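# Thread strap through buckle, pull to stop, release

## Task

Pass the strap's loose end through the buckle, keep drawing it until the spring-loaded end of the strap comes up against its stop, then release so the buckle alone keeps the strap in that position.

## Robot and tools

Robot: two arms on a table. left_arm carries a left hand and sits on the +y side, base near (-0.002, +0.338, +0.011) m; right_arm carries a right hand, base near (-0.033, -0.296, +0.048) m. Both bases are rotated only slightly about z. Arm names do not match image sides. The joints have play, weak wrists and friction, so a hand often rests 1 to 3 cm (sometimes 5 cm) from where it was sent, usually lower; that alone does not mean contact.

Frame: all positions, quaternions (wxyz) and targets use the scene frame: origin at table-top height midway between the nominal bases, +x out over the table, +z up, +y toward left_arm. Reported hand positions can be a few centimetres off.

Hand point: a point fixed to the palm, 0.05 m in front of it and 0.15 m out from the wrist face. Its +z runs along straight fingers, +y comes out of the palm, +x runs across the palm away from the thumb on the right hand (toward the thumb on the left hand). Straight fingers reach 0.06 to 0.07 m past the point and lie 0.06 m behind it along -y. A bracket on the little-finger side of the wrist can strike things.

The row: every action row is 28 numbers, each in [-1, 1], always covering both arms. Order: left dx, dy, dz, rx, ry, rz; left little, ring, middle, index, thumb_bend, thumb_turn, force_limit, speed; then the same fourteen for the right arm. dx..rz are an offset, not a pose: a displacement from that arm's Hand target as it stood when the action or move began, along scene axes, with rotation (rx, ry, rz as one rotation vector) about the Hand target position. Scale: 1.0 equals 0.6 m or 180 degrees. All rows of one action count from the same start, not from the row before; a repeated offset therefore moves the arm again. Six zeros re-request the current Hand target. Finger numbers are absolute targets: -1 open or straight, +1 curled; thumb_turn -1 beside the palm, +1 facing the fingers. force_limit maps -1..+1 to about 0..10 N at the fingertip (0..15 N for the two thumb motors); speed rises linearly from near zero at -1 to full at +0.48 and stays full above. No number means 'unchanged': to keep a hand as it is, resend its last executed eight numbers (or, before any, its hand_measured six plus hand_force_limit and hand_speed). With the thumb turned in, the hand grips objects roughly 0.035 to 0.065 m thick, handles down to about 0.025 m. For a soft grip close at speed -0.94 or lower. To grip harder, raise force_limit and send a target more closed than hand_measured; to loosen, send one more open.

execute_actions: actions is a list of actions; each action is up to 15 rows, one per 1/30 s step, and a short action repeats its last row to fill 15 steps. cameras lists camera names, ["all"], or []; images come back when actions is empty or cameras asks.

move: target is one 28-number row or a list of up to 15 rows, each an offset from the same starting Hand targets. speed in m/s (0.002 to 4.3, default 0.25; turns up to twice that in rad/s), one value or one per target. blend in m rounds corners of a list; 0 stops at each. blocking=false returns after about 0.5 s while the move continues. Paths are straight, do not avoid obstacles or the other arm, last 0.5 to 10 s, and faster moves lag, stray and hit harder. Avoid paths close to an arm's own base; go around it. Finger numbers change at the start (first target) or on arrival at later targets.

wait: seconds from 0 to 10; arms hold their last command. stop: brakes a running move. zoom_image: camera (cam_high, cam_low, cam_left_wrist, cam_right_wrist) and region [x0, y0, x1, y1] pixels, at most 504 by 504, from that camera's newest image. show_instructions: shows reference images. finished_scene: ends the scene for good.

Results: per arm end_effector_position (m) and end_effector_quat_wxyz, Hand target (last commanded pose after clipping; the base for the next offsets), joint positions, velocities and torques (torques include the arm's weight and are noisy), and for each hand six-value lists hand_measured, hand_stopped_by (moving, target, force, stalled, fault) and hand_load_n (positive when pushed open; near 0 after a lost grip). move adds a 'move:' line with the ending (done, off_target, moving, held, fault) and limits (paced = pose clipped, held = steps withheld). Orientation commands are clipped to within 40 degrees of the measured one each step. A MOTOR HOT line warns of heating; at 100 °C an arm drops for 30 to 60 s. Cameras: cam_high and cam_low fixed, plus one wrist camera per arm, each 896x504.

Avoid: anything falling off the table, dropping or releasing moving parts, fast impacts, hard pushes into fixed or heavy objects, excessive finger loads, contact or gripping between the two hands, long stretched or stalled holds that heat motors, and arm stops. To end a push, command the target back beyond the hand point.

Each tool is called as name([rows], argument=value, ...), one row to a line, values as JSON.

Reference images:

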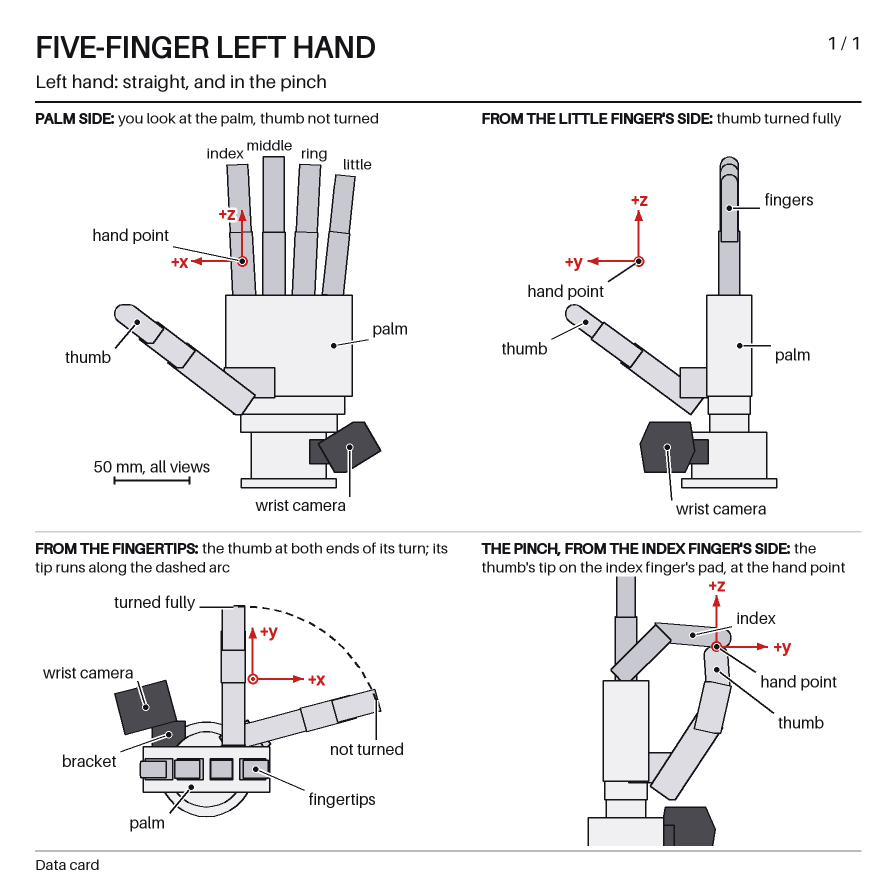

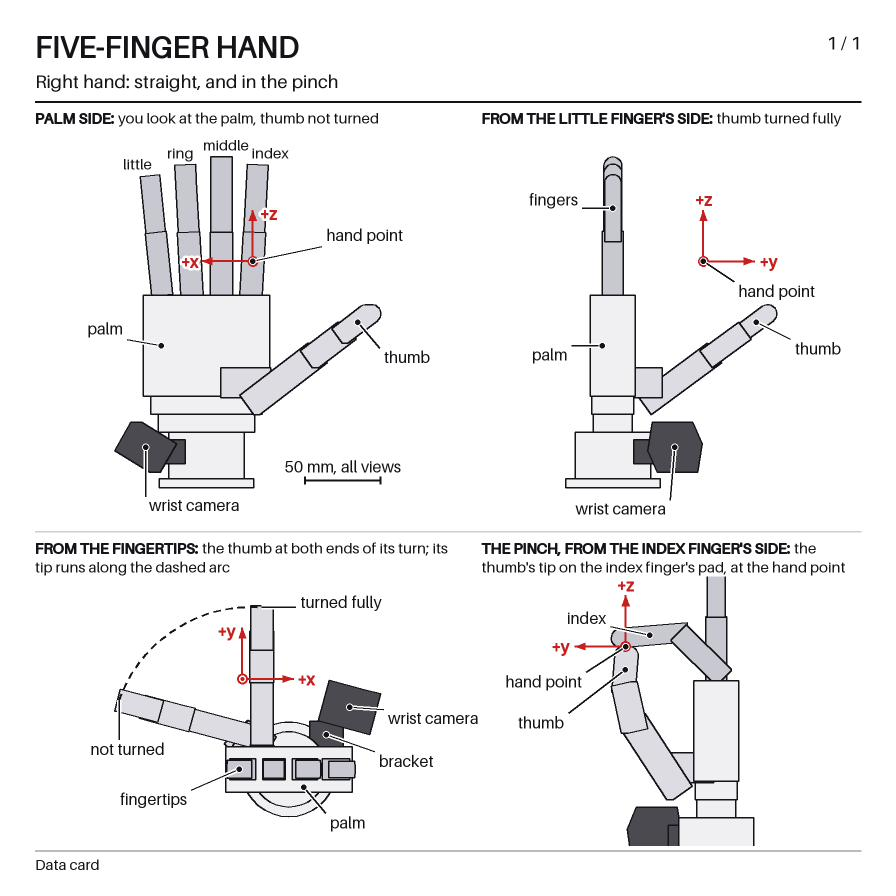

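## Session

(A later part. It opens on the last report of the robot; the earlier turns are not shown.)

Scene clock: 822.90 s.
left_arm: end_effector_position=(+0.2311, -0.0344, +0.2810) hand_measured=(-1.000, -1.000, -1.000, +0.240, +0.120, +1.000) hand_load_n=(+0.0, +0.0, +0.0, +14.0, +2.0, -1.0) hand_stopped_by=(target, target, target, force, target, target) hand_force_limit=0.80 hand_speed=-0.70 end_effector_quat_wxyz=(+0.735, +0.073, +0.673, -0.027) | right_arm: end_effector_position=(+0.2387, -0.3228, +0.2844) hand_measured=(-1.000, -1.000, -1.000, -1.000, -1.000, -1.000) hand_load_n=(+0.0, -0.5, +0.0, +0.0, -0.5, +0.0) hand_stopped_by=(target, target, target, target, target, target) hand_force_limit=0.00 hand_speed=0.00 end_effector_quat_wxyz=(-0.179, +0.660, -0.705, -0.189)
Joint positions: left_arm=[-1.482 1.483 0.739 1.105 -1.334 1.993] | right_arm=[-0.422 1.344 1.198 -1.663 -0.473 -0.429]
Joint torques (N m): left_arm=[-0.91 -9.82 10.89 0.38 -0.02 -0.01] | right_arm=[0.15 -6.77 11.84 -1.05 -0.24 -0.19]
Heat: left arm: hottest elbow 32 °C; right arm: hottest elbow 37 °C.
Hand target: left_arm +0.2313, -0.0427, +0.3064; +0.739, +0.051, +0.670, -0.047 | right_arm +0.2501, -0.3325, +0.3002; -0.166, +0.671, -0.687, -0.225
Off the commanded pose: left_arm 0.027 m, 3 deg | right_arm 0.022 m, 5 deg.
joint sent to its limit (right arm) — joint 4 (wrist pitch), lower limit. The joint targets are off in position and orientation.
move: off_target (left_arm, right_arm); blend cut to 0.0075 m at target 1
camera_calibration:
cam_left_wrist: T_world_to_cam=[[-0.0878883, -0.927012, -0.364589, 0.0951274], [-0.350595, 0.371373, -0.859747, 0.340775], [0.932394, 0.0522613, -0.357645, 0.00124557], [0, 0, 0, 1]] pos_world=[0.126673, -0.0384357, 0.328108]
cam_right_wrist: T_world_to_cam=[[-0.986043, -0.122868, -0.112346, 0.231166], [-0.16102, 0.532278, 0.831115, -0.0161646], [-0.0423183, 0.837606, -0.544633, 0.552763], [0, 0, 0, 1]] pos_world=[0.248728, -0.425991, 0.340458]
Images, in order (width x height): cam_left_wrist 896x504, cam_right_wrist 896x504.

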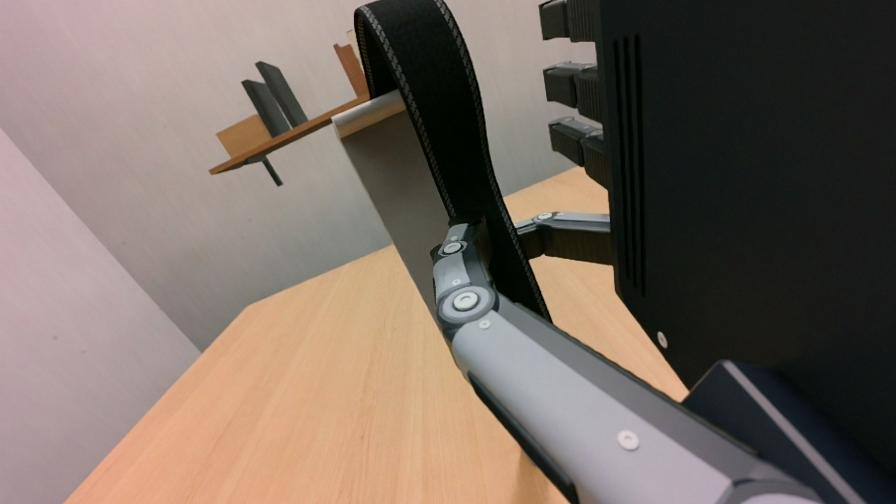

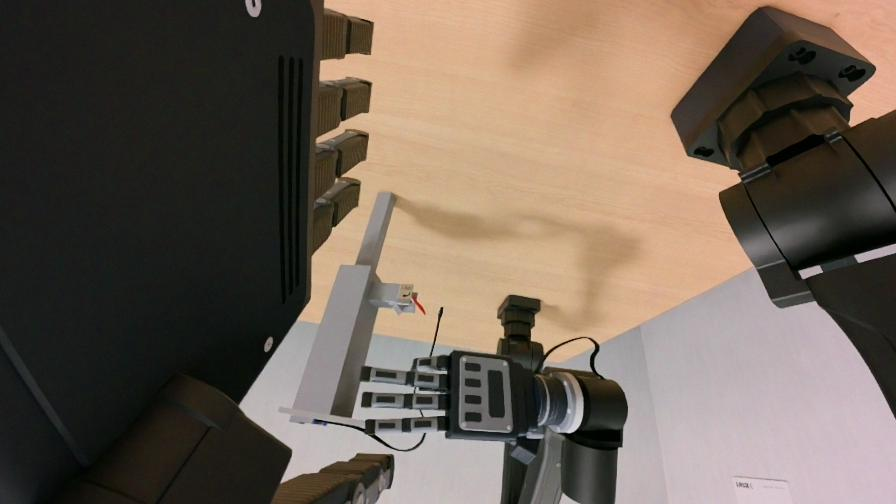

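move([
  [0,0.01,0.02,0,0,0.055,-1,-1,-1,0.6,0.12,1,0.8,-0.7,0,0,0.0,0,0,0,-1,-1,-1,-1,-1,-1,0,0],
  [0.04,0.014,0.02,0,0,0.055,-1,-1,-1,0.6,0.12,1,0.8,-0.7,0,0,0.0,0,0,0,-1,-1,-1,-1,-1,-1,0,0],
], cameras=["all"], speed=0.08, blend=0.01)

zoom_image(camera="cam_right_wrist", region=[340, 260, 480, 400])

zoom_image(camera="cam_high", region=[290, 110, 400, 230])

zoom_image(camera="cam_low", region=[230, 130, 340, 240])

Scene clock: 857.80 s.
left_arm: end_effector_position=(+0.2500, -0.0224, +0.2977) hand_measured=(-1.000, -1.000, -1.000, +0.240, +0.120, +1.000) hand_load_n=(+0.0, +0.0, +0.0, +14.0, +2.5, -1.0) hand_stopped_by=(target, target, target, force, target, target) hand_force_limit=0.80 hand_speed=-0.70 end_effector_quat_wxyz=(+0.727, +0.013, +0.686, +0.027) | right_arm: end_effector_position=(+0.2387, -0.3228, +0.2844) hand_measured=(-1.000, -1.000, -1.000, -1.000, -1.000, -1.000) hand_load_n=(+0.0, +0.0, +0.0, +0.0, +0.0, +0.0) hand_stopped_by=(target, target, target, target, target, target) hand_force_limit=0.00 hand_speed=0.00 end_effector_quat_wxyz=(-0.179, +0.660, -0.705, -0.189)
Joint positions: left_arm=[-1.422 1.514 0.826 1.153 -1.439 2.088] | right_arm=[-0.422 1.344 1.198 -1.663 -0.473 -0.429]
Joint torques (N m): left_arm=[-0.56 -9.05 11.7 0.53 0.55 0.05] | right_arm=[0.21 -6.77 11.84 -1.05 -0.24 -0.18]
Heat: left arm: hottest elbow 33 °C; right arm: hottest elbow 37 °C.
Hand target: left_arm +0.2553, -0.0343, +0.3184; +0.740, -0.007, +0.672, +0.017 | right_arm +0.2501, -0.3325, +0.3002; -0.166, +0.671, -0.687, -0.225
Off the commanded pose: left_arm 0.025 m, 3 deg | right_arm 0.022 m, 5 deg.
joint sent to its limit (left arm) — joint 6 (wrist roll), upper limit. The joint targets are off in position, not in orientation.
joint sent to its limit (right arm) — joint 4 (wrist pitch), lower limit. The joint targets are off in position and orientation.
move: off_target (left_arm, right_arm)
camera_calibration:
cam_left_wrist: T_world_to_cam=[[0.054686, -0.934493, -0.351757, 0.0742755], [-0.425984, 0.296782, -0.854669, 0.372956], [0.903077, 0.196581, -0.381849, 0.00658717], [0, 0, 0, 1]] pos_world=[0.148863, -0.0425716, 0.347396]
cam_right_wrist: T_world_to_cam=[[-0.986043, -0.122868, -0.112346, 0.231166], [-0.16102, 0.532278, 0.831115, -0.0161646], [-0.0423183, 0.837606, -0.544633, 0.552763], [0, 0, 0, 1]] pos_world=[0.248728, -0.425991, 0.340458]

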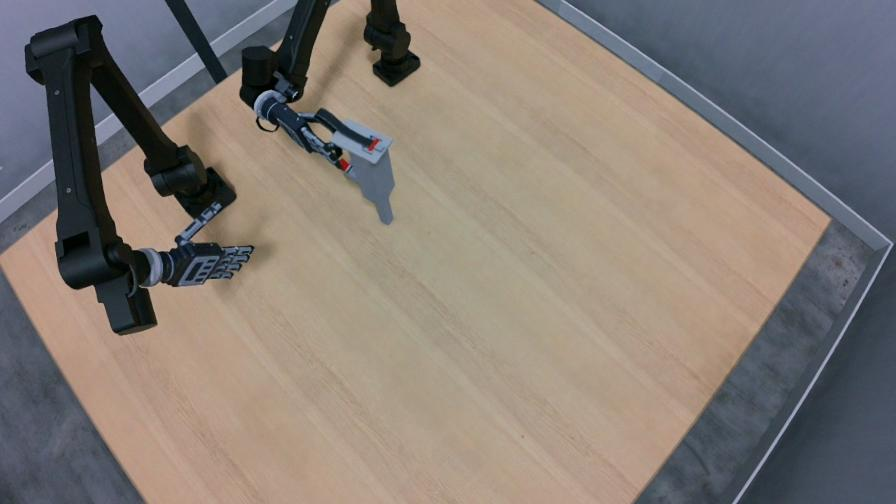

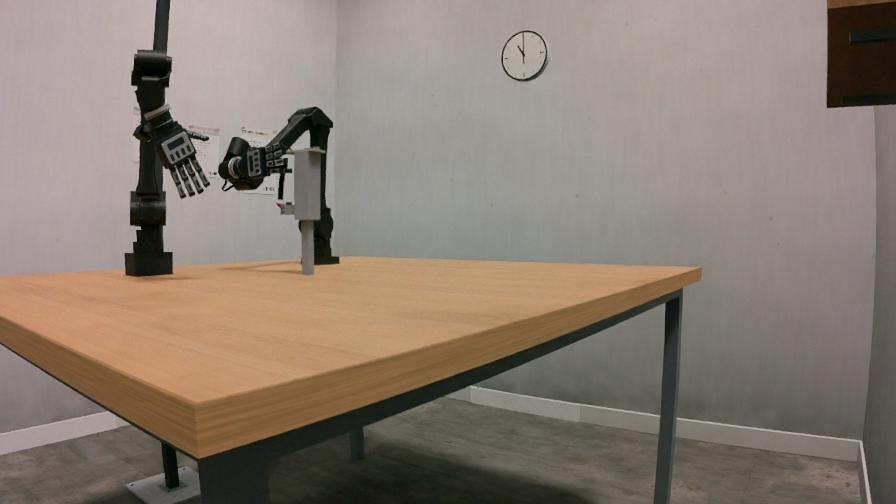

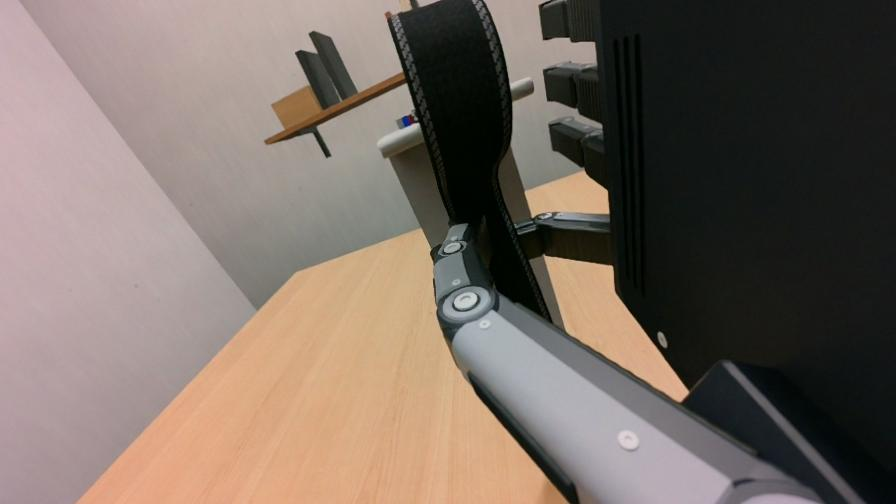

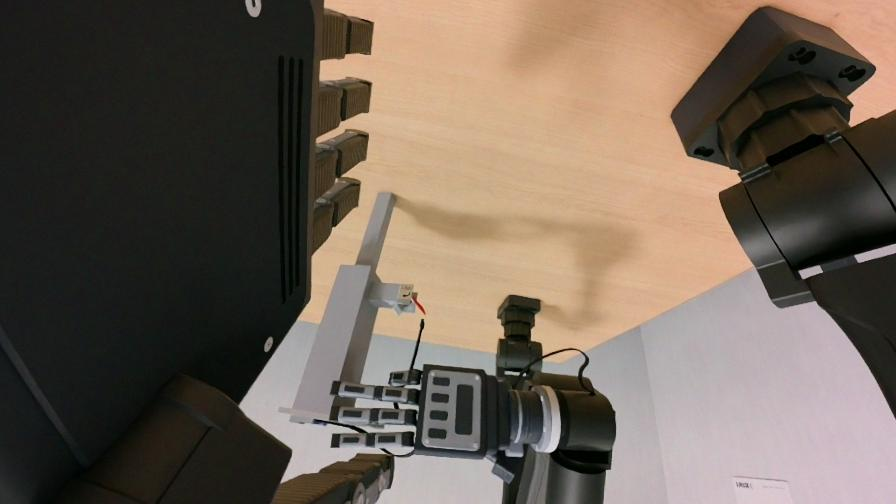

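Scaled by 3.600.

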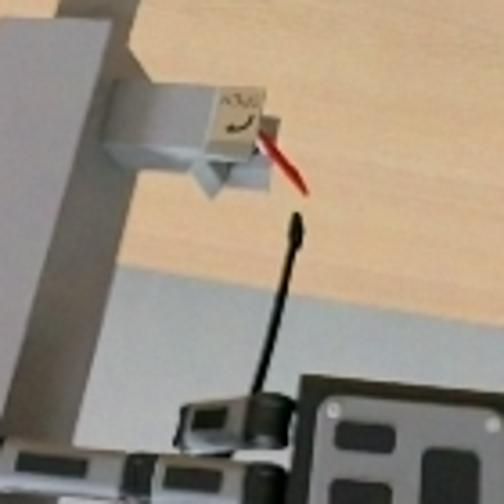

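Scaled by 4.200.

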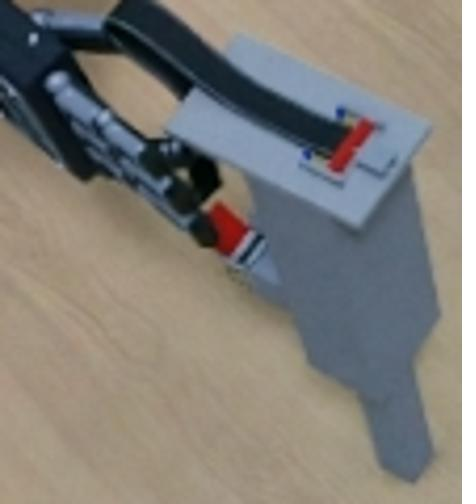

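Scaled by 4.582.

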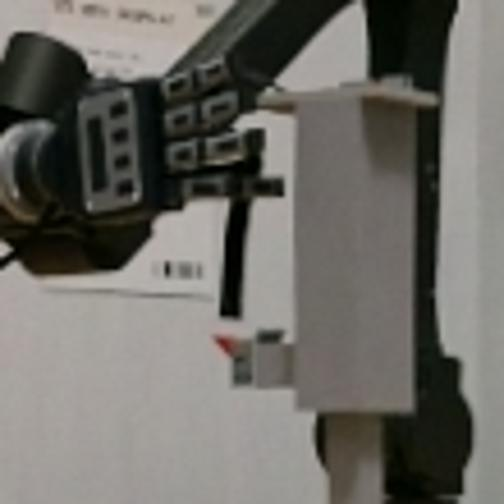

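zoom_image(camera="cam_right_wrist", region=[375, 275, 435, 335])

zoom_image(camera="cam_low", region=[265, 175, 315, 225])

zoom_image(camera="cam_high", region=[320, 130, 375, 185])

Scaled by 8.400.

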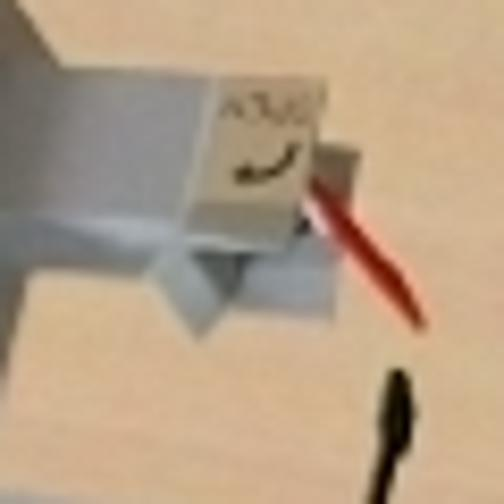

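Scaled by 10.080.

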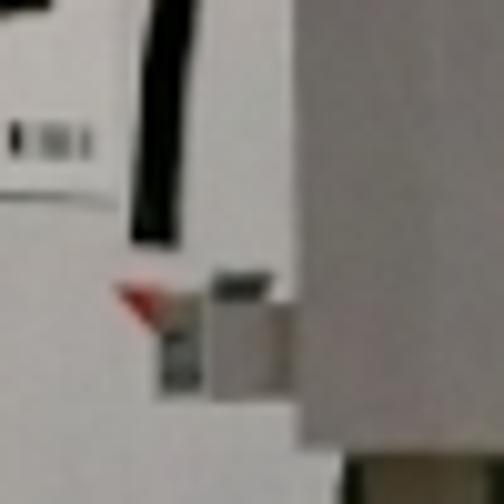

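Scaled by 9.164.

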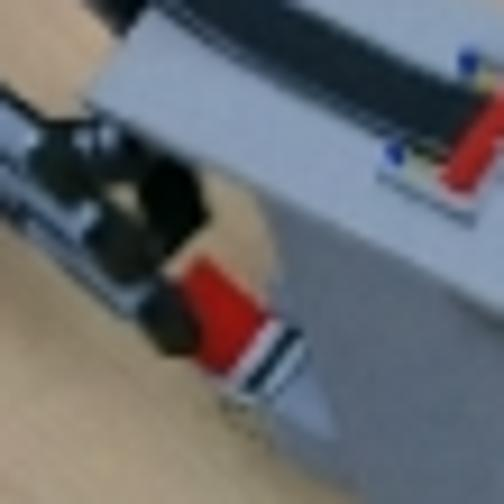

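move([
  [0.043,0.005,0.0,0,0,0.028,-1,-1,-1,0.6,0.12,1,0.8,-0.7,0,0,0.0,0,0,0,-1,-1,-1,-1,-1,-1,0,0],
], cameras=["all"], speed=0.06)

zoom_image(camera="cam_right_wrist", region=[365, 275, 435, 335])

zoom_image(camera="cam_low", region=[255, 165, 315, 225])

zoom_image(camera="cam_high", region=[320, 130, 375, 185])

Scene clock: 897.37 s.
left_arm: end_effector_position=(+0.2779, -0.0205, +0.2995) hand_measured=(-1.000, -1.000, -1.000, +0.240, +0.120, +1.000) hand_load_n=(+0.0, -0.5, +0.0, +14.0, +2.5, -1.0) hand_stopped_by=(target, target, target, force, target, target) hand_force_limit=0.80 hand_speed=-0.70 end_effector_quat_wxyz=(+0.725, -0.018, +0.687, +0.052) | right_arm: end_effector_position=(+0.2387, -0.3228, +0.2844) hand_measured=(-1.000, -1.000, -1.000, -1.000, -1.000, -1.000) hand_load_n=(+0.0, +0.0, +0.0, +0.0, +0.0, +0.0) hand_stopped_by=(target, target, target, target, target, target) hand_force_limit=0.00 hand_speed=0.00 end_effector_quat_wxyz=(-0.179, +0.660, -0.705, -0.189)
Joint positions: left_arm=[-1.352 1.554 0.882 1.148 -1.448 2.088] | right_arm=[-0.422 1.344 1.198 -1.663 -0.473 -0.429]
Joint torques (N m): left_arm=[0.03 -9.35 11.64 0.23 0.07 0.04] | right_arm=[0.21 -6.77 11.84 -1.06 -0.24 -0.19]
Heat: left arm: hottest elbow 33 °C; right arm: hottest elbow 37 °C.
Hand target: left_arm +0.2811, -0.0313, +0.3184; +0.739, -0.036, +0.671, +0.050 | right_arm +0.2501, -0.3325, +0.3002; -0.166, +0.671, -0.687, -0.225
Off the commanded pose: left_arm 0.022 m, 3 deg | right_arm 0.022 m, 5 deg.
joint sent to its limit (left arm) — joint 6 (wrist roll), upper limit. The joint targets are off in position, not in orientation.
joint sent to its limit (right arm) — joint 4 (wrist pitch), lower limit. The joint targets are off in position and orientation.
move: off_target (left_arm, right_arm)
camera_calibration:
cam_left_wrist: T_world_to_cam=[[0.127466, -0.93125, -0.341359, 0.0520085], [-0.449623, 0.252519, -0.856781, 0.39213], [0.884077, 0.262693, -0.386523, -0.0101853], [0, 0, 0, 1]] pos_world=[0.178686, -0.0479117, 0.349787]
cam_right_wrist: T_world_to_cam=[[-0.986043, -0.122868, -0.112346, 0.231166], [-0.16102, 0.532278, 0.831115, -0.0161646], [-0.0423183, 0.837606, -0.544633, 0.552763], [0, 0, 0, 1]] pos_world=[0.248728, -0.425991, 0.340458]

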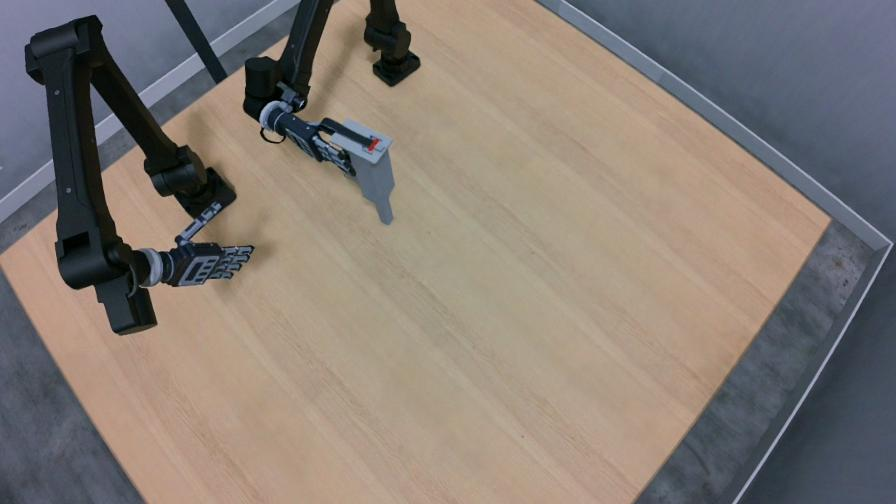

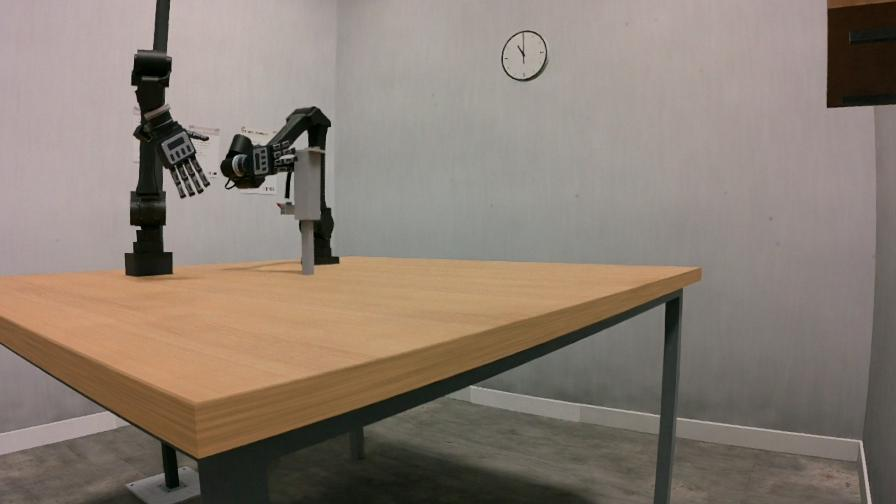

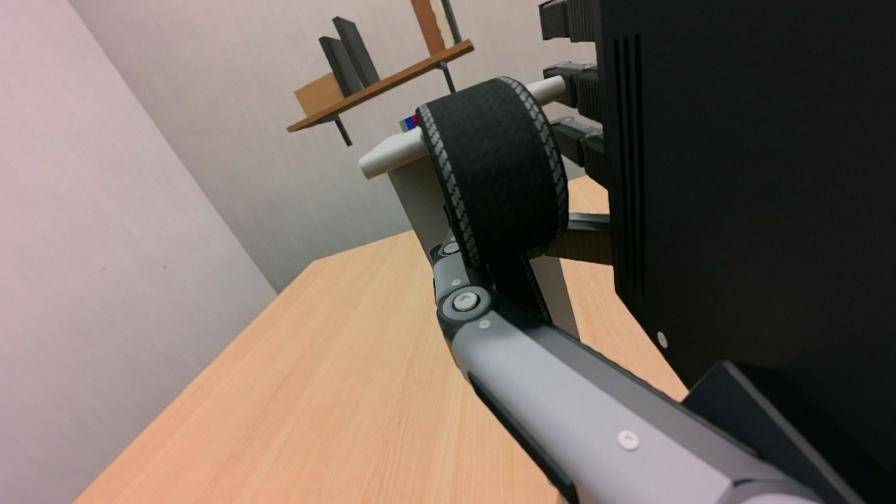

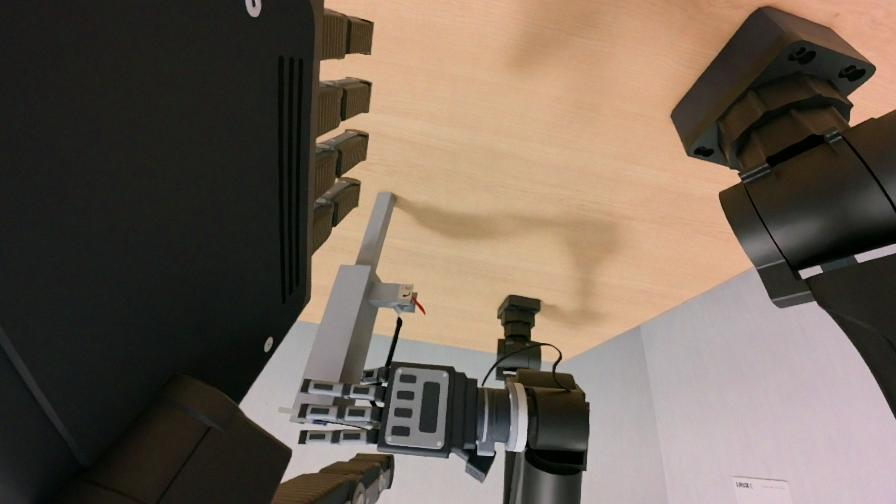

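Scaled by 7.200.

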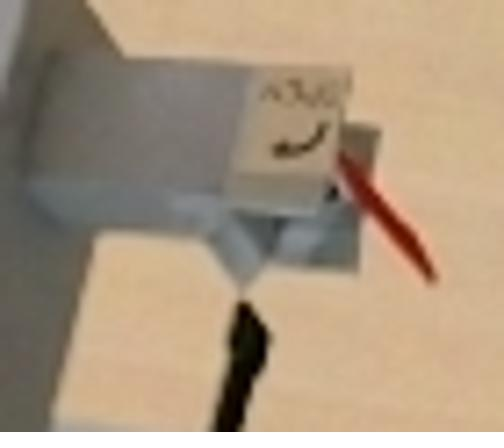

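Scaled by 8.400.

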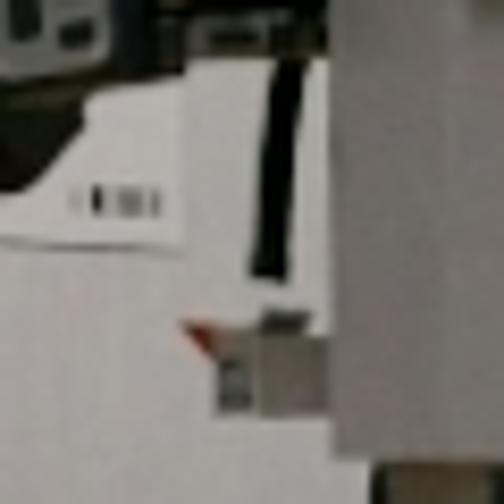

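Scaled by 9.164.

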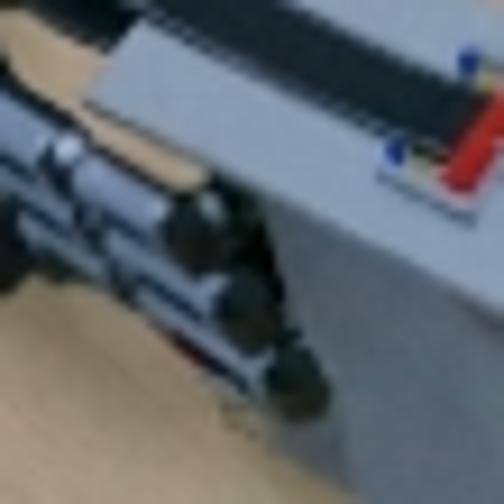

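move([
  [0.01,0.012,0.0,0,0,0,-1,-1,-1,0.6,0.12,1,0.8,-0.7,0,0,0.0,0,0,0,-1,-1,-1,-1,-1,-1,0,0],
], cameras=["cam_low","cam_right_wrist"], speed=0.04)

zoom_image(camera="cam_right_wrist", region=[380, 290, 420, 330])

zoom_image(camera="cam_low", region=[275, 190, 305, 220])

Scene clock: 921.57 s.
left_arm: end_effector_position=(+0.2837, -0.0166, +0.2998) hand_measured=(-1.000, -1.000, -1.000, +0.240, +0.120, +1.000) hand_load_n=(+0.0, +0.0, +0.0, +14.0, +2.0, -1.0) hand_stopped_by=(target, target, target, force, target, target) hand_force_limit=0.80 hand_speed=-0.70 end_effector_quat_wxyz=(+0.725, -0.022, +0.686, +0.057) | right_arm: end_effector_position=(+0.2387, -0.3228, +0.2844) hand_measured=(-1.000, -1.000, -1.000, -1.000, -1.000, -1.000) hand_load_n=(+0.0, +0.0, +0.0, +0.0, +0.0, +0.0) hand_stopped_by=(target, target, target, target, target, target) hand_force_limit=0.00 hand_speed=0.00 end_effector_quat_wxyz=(-0.179, +0.660, -0.705, -0.189)
Joint positions: left_arm=[-1.336 1.554 0.882 1.148 -1.445 2.088] | right_arm=[-0.422 1.344 1.198 -1.663 -0.473 -0.429]
Joint torques (N m): left_arm=[0.09 -10.11 10.37 0.43 0.56 0.04] | right_arm=[0.21 -6.71 11.84 -1.05 -0.24 -0.19]
Heat: left arm: hottest elbow 32 °C; right arm: hottest elbow 38 °C.
Hand target: left_arm +0.2871, -0.0241, +0.3184; +0.739, -0.036, +0.671, +0.050 | right_arm +0.2501, -0.3325, +0.3002; -0.166, +0.671, -0.687, -0.225
Off the commanded pose: left_arm 0.020 m, 3 deg | right_arm 0.022 m, 5 deg.
joint sent to its limit (left arm) — joint 6 (wrist roll), upper limit. The joint targets are off in position, not in orientation.
joint sent to its limit (right arm) — joint 4 (wrist pitch), lower limit. The joint targets are off in position and orientation.
move: off_target (left_arm, right_arm)
camera_calibration:
cam_right_wrist: T_world_to_cam=[[-0.986043, -0.122868, -0.112346, 0.231166], [-0.16102, 0.532278, 0.831115, -0.0161646], [-0.0423183, 0.837606, -0.544633, 0.552763], [0, 0, 0, 1]] pos_world=[0.248728, -0.425991, 0.340458]
Images, in order (width x height): cam_low 896x504, cam_right_wrist 896x504.

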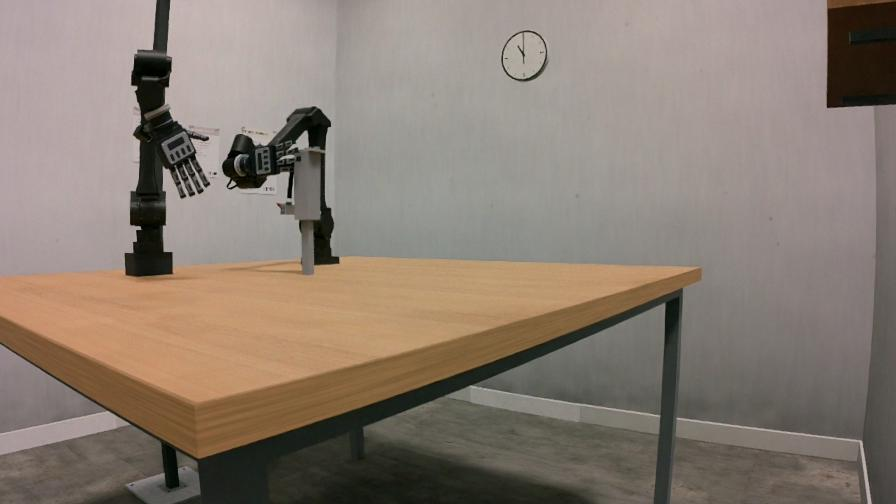

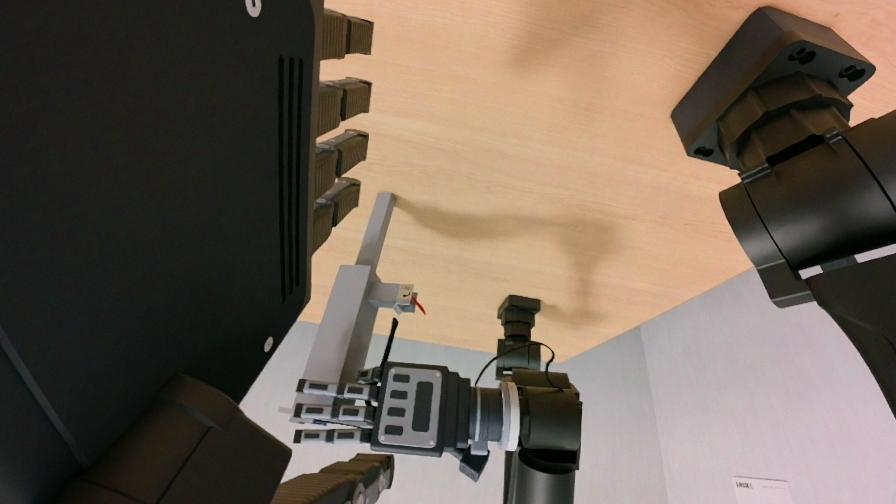

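Scaled by 12.600.

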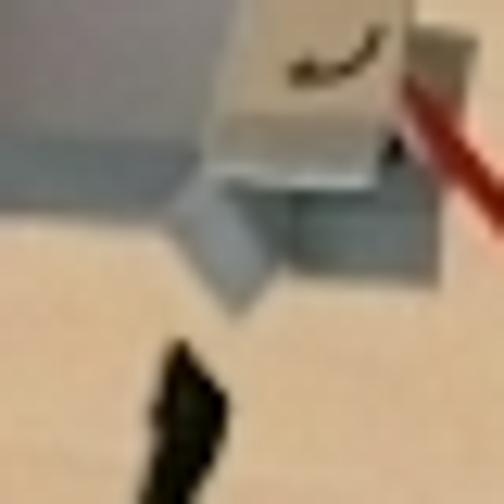

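Scaled by 16.800.

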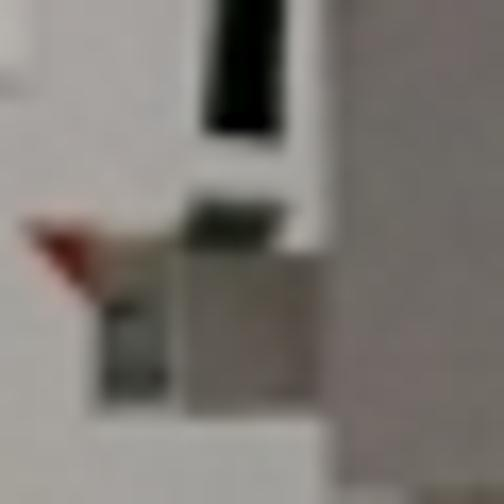

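move([
  [-0.002,-0.008,0.0,0,0,0.03,-1,-1,-1,0.6,0.12,1,0.8,-0.7,0,0,0.0,0,0,0,-1,-1,-1,-1,-1,-1,0,0],
], cameras=["cam_low","cam_right_wrist"], speed=0.04)

zoom_image(camera="cam_right_wrist", region=[380, 290, 420, 330])

zoom_image(camera="cam_low", region=[275, 190, 305, 220])

Scene clock: 944.50 s.
left_arm: end_effector_position=(+0.2814, -0.0192, +0.2993) hand_measured=(-1.000, -1.000, -1.000, +0.240, +0.120, +1.000) hand_load_n=(+0.0, +0.0, +0.0, +14.0, +2.0, -1.0) hand_stopped_by=(target, target, target, force, target, target) hand_force_limit=0.80 hand_speed=-0.70 end_effector_quat_wxyz=(+0.712, -0.043, +0.697, +0.079) | right_arm: end_effector_position=(+0.2387, -0.3228, +0.2844) hand_measured=(-1.000, -1.000, -1.000, -1.000, -1.000, -1.000) hand_load_n=(+0.0, +0.0, +0.0, +0.0, -0.5, +0.0) hand_stopped_by=(target, target, target, target, target, target) hand_force_limit=0.00 hand_speed=0.00 end_effector_quat_wxyz=(-0.179, +0.660, -0.705, -0.189)
Joint positions: left_arm=[-1.335 1.577 0.929 1.117 -1.514 2.088] | right_arm=[-0.422 1.344 1.198 -1.663 -0.473 -0.429]
Joint torques (N m): left_arm=[0.26 -9.88 11.81 0.18 0.07 0.05] | right_arm=[0.21 -6.77 11.82 -1.03 -0.23 -0.19]
Heat: left arm: hottest elbow 32 °C; right arm: hottest elbow 38 °C.
Hand target: left_arm +0.2859, -0.0289, +0.3184; +0.736, -0.068, +0.669, +0.084 | right_arm +0.2501, -0.3325, +0.3002; -0.166, +0.671, -0.687, -0.225
Off the commanded pose: left_arm 0.022 m, 5 deg | right_arm 0.022 m, 5 deg.
joint sent to its limit (left arm) — joint 6 (wrist roll), upper limit. The joint targets are off in position and orientation.
joint sent to its limit (right arm) — joint 4 (wrist pitch), lower limit. The joint targets are off in position and orientation.
move: off_target (left_arm, right_arm)
camera_calibration:
cam_right_wrist: T_world_to_cam=[[-0.986043, -0.122868, -0.112346, 0.231166], [-0.16102, 0.532278, 0.831115, -0.0161646], [-0.0423183, 0.837606, -0.544633, 0.552763], [0, 0, 0, 1]] pos_world=[0.248728, -0.425991, 0.340458]
Images, in order (width x height): cam_low 896x504, cam_right_wrist 896x504.

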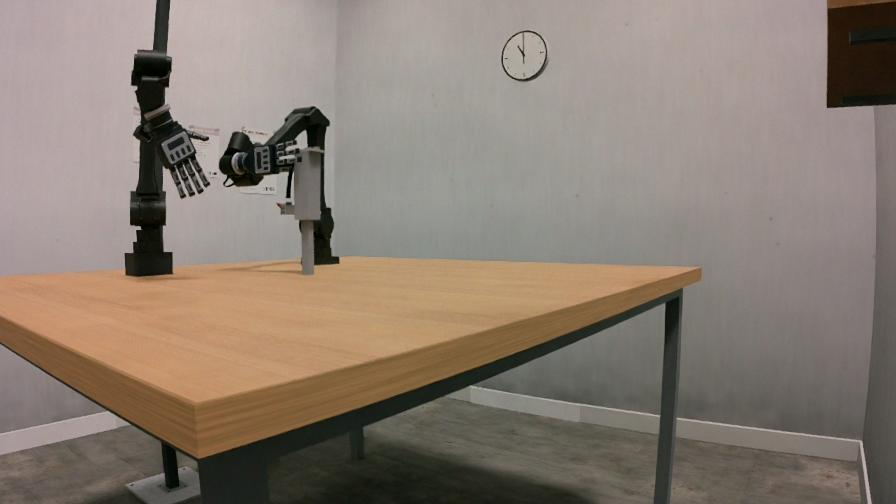

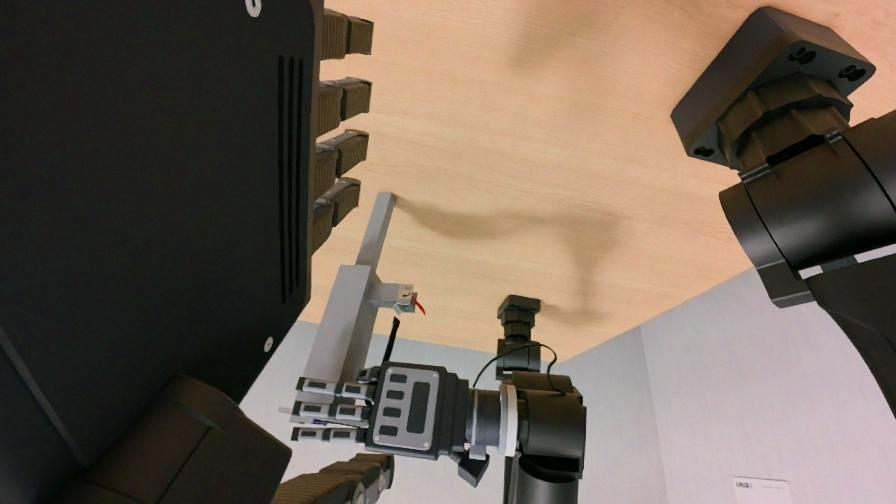

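Scaled by 12.600.

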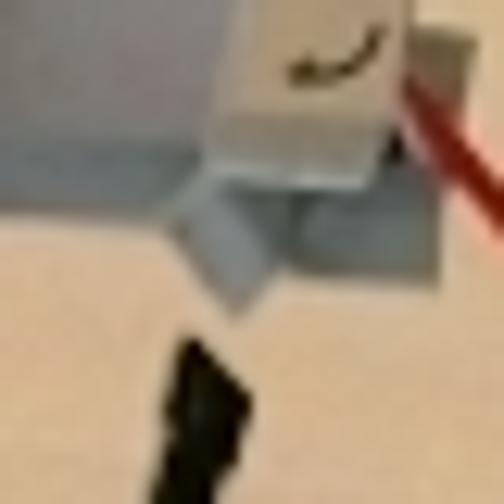

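Scaled by 16.800.

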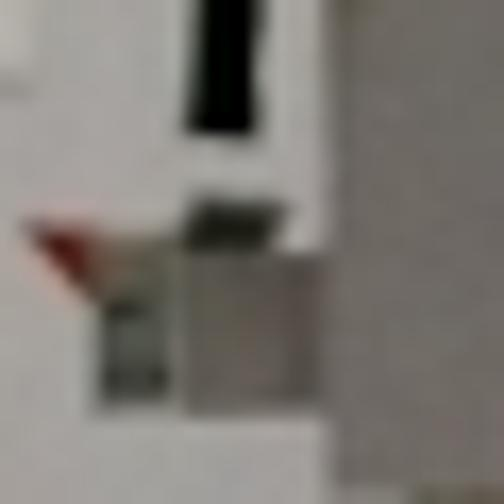

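move([
  [0.0,0.0,-0.025,0,0,0,-1,-1,-1,0.6,0.12,1,0.8,-0.7,0,0,0.0,0,0,0,-1,-1,-1,-1,-1,-1,0,0],
], cameras=["cam_low","cam_right_wrist"], speed=0.03)

zoom_image(camera="cam_right_wrist", region=[380, 290, 420, 330])

zoom_image(camera="cam_low", region=[275, 190, 305, 220])

Scene clock: 955.23 s.
left_arm: end_effector_position=(+0.2821, -0.0227, +0.2892) hand_measured=(-1.000, -1.000, -1.000, +0.240, +0.120, +1.000) hand_load_n=(+0.0, +0.0, +0.0, +13.5, +2.0, -1.0) hand_stopped_by=(target, target, target, force, target, target) hand_force_limit=0.80 hand_speed=-0.70 end_effector_quat_wxyz=(+0.711, -0.040, +0.697, +0.084) | right_arm: end_effector_position=(+0.2387, -0.3228, +0.2844) hand_measured=(-1.000, -1.000, -1.000, -1.000, -1.000, -1.000) hand_load_n=(+0.0, +0.0, +0.0, +0.0, +0.0, +0.0) hand_stopped_by=(target, target, target, target, target, target) hand_force_limit=0.00 hand_speed=0.00 end_effector_quat_wxyz=(-0.179, +0.660, -0.705, -0.189)
Joint positions: left_arm=[-1.335 1.603 0.929 1.133 -1.515 2.088] | right_arm=[-0.422 1.344 1.198 -1.663 -0.473 -0.429]
Joint torques (N m): left_arm=[0.32 -9.99 10.32 1.1 0.06 0.05] | right_arm=[0.21 -6.77 11.84 -1.05 -0.23 -0.19]
Heat: left arm: hottest elbow 33 °C; right arm: hottest elbow 38 °C.
Hand target: left_arm +0.2859, -0.0289, +0.3034; +0.736, -0.068, +0.669, +0.084 | right_arm +0.2501, -0.3325, +0.3002; -0.166, +0.671, -0.687, -0.225
Off the commanded pose: left_arm 0.016 m, 5 deg | right_arm 0.022 m, 5 deg.
joint sent to its limit (left arm) — joint 6 (wrist roll), upper limit. The joint targets are off in position and orientation.
joint sent to its limit (right arm) — joint 4 (wrist pitch), lower limit. The joint targets are off in position and orientation.
move: off_target (left_arm, right_arm)
camera_calibration:
cam_right_wrist: T_world_to_cam=[[-0.986043, -0.122868, -0.112346, 0.231166], [-0.16102, 0.532278, 0.831115, -0.0161646], [-0.0423183, 0.837606, -0.544633, 0.552763], [0, 0, 0, 1]] pos_world=[0.248728, -0.425991, 0.340458]
Images, in order (width x height): cam_low 896x504, cam_right_wrist 896x504.

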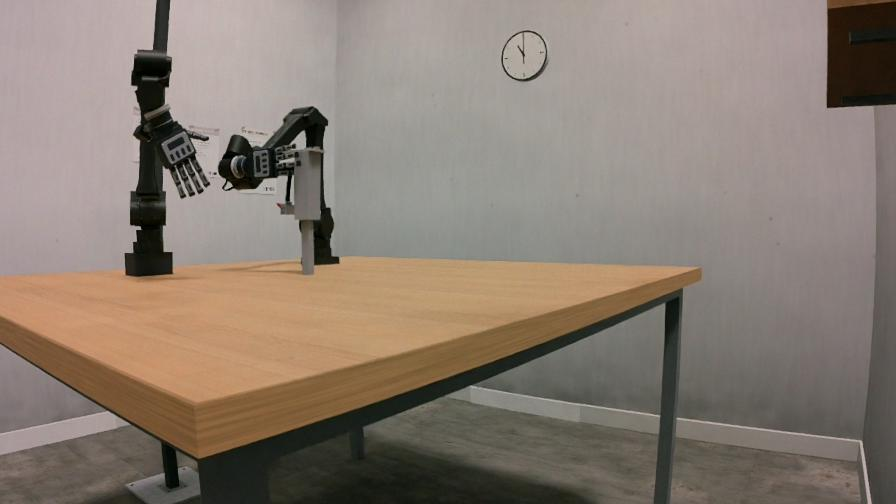

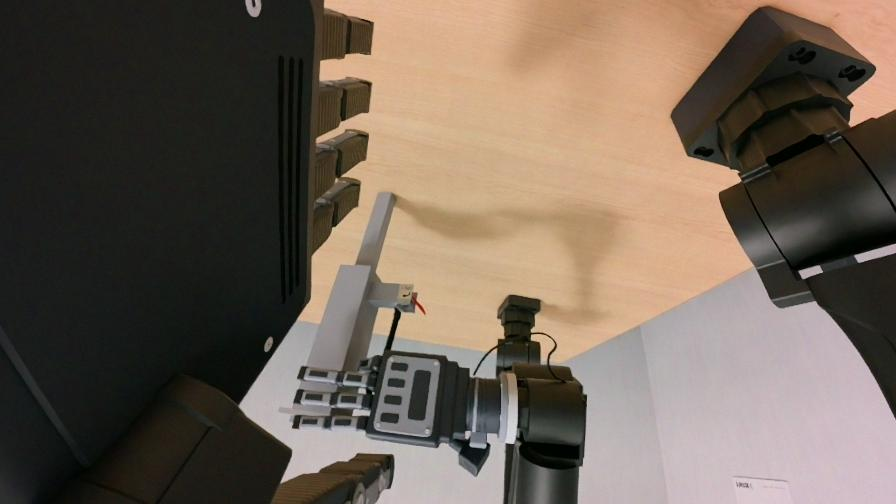

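Scaled by 12.600.

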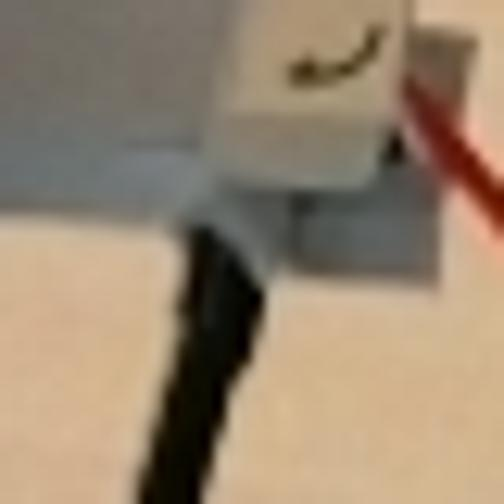

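Scaled by 16.800.

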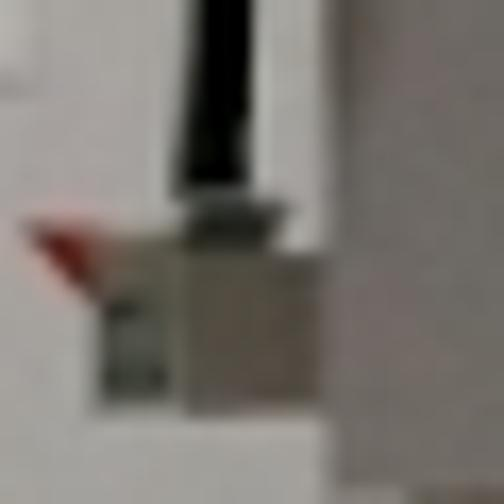

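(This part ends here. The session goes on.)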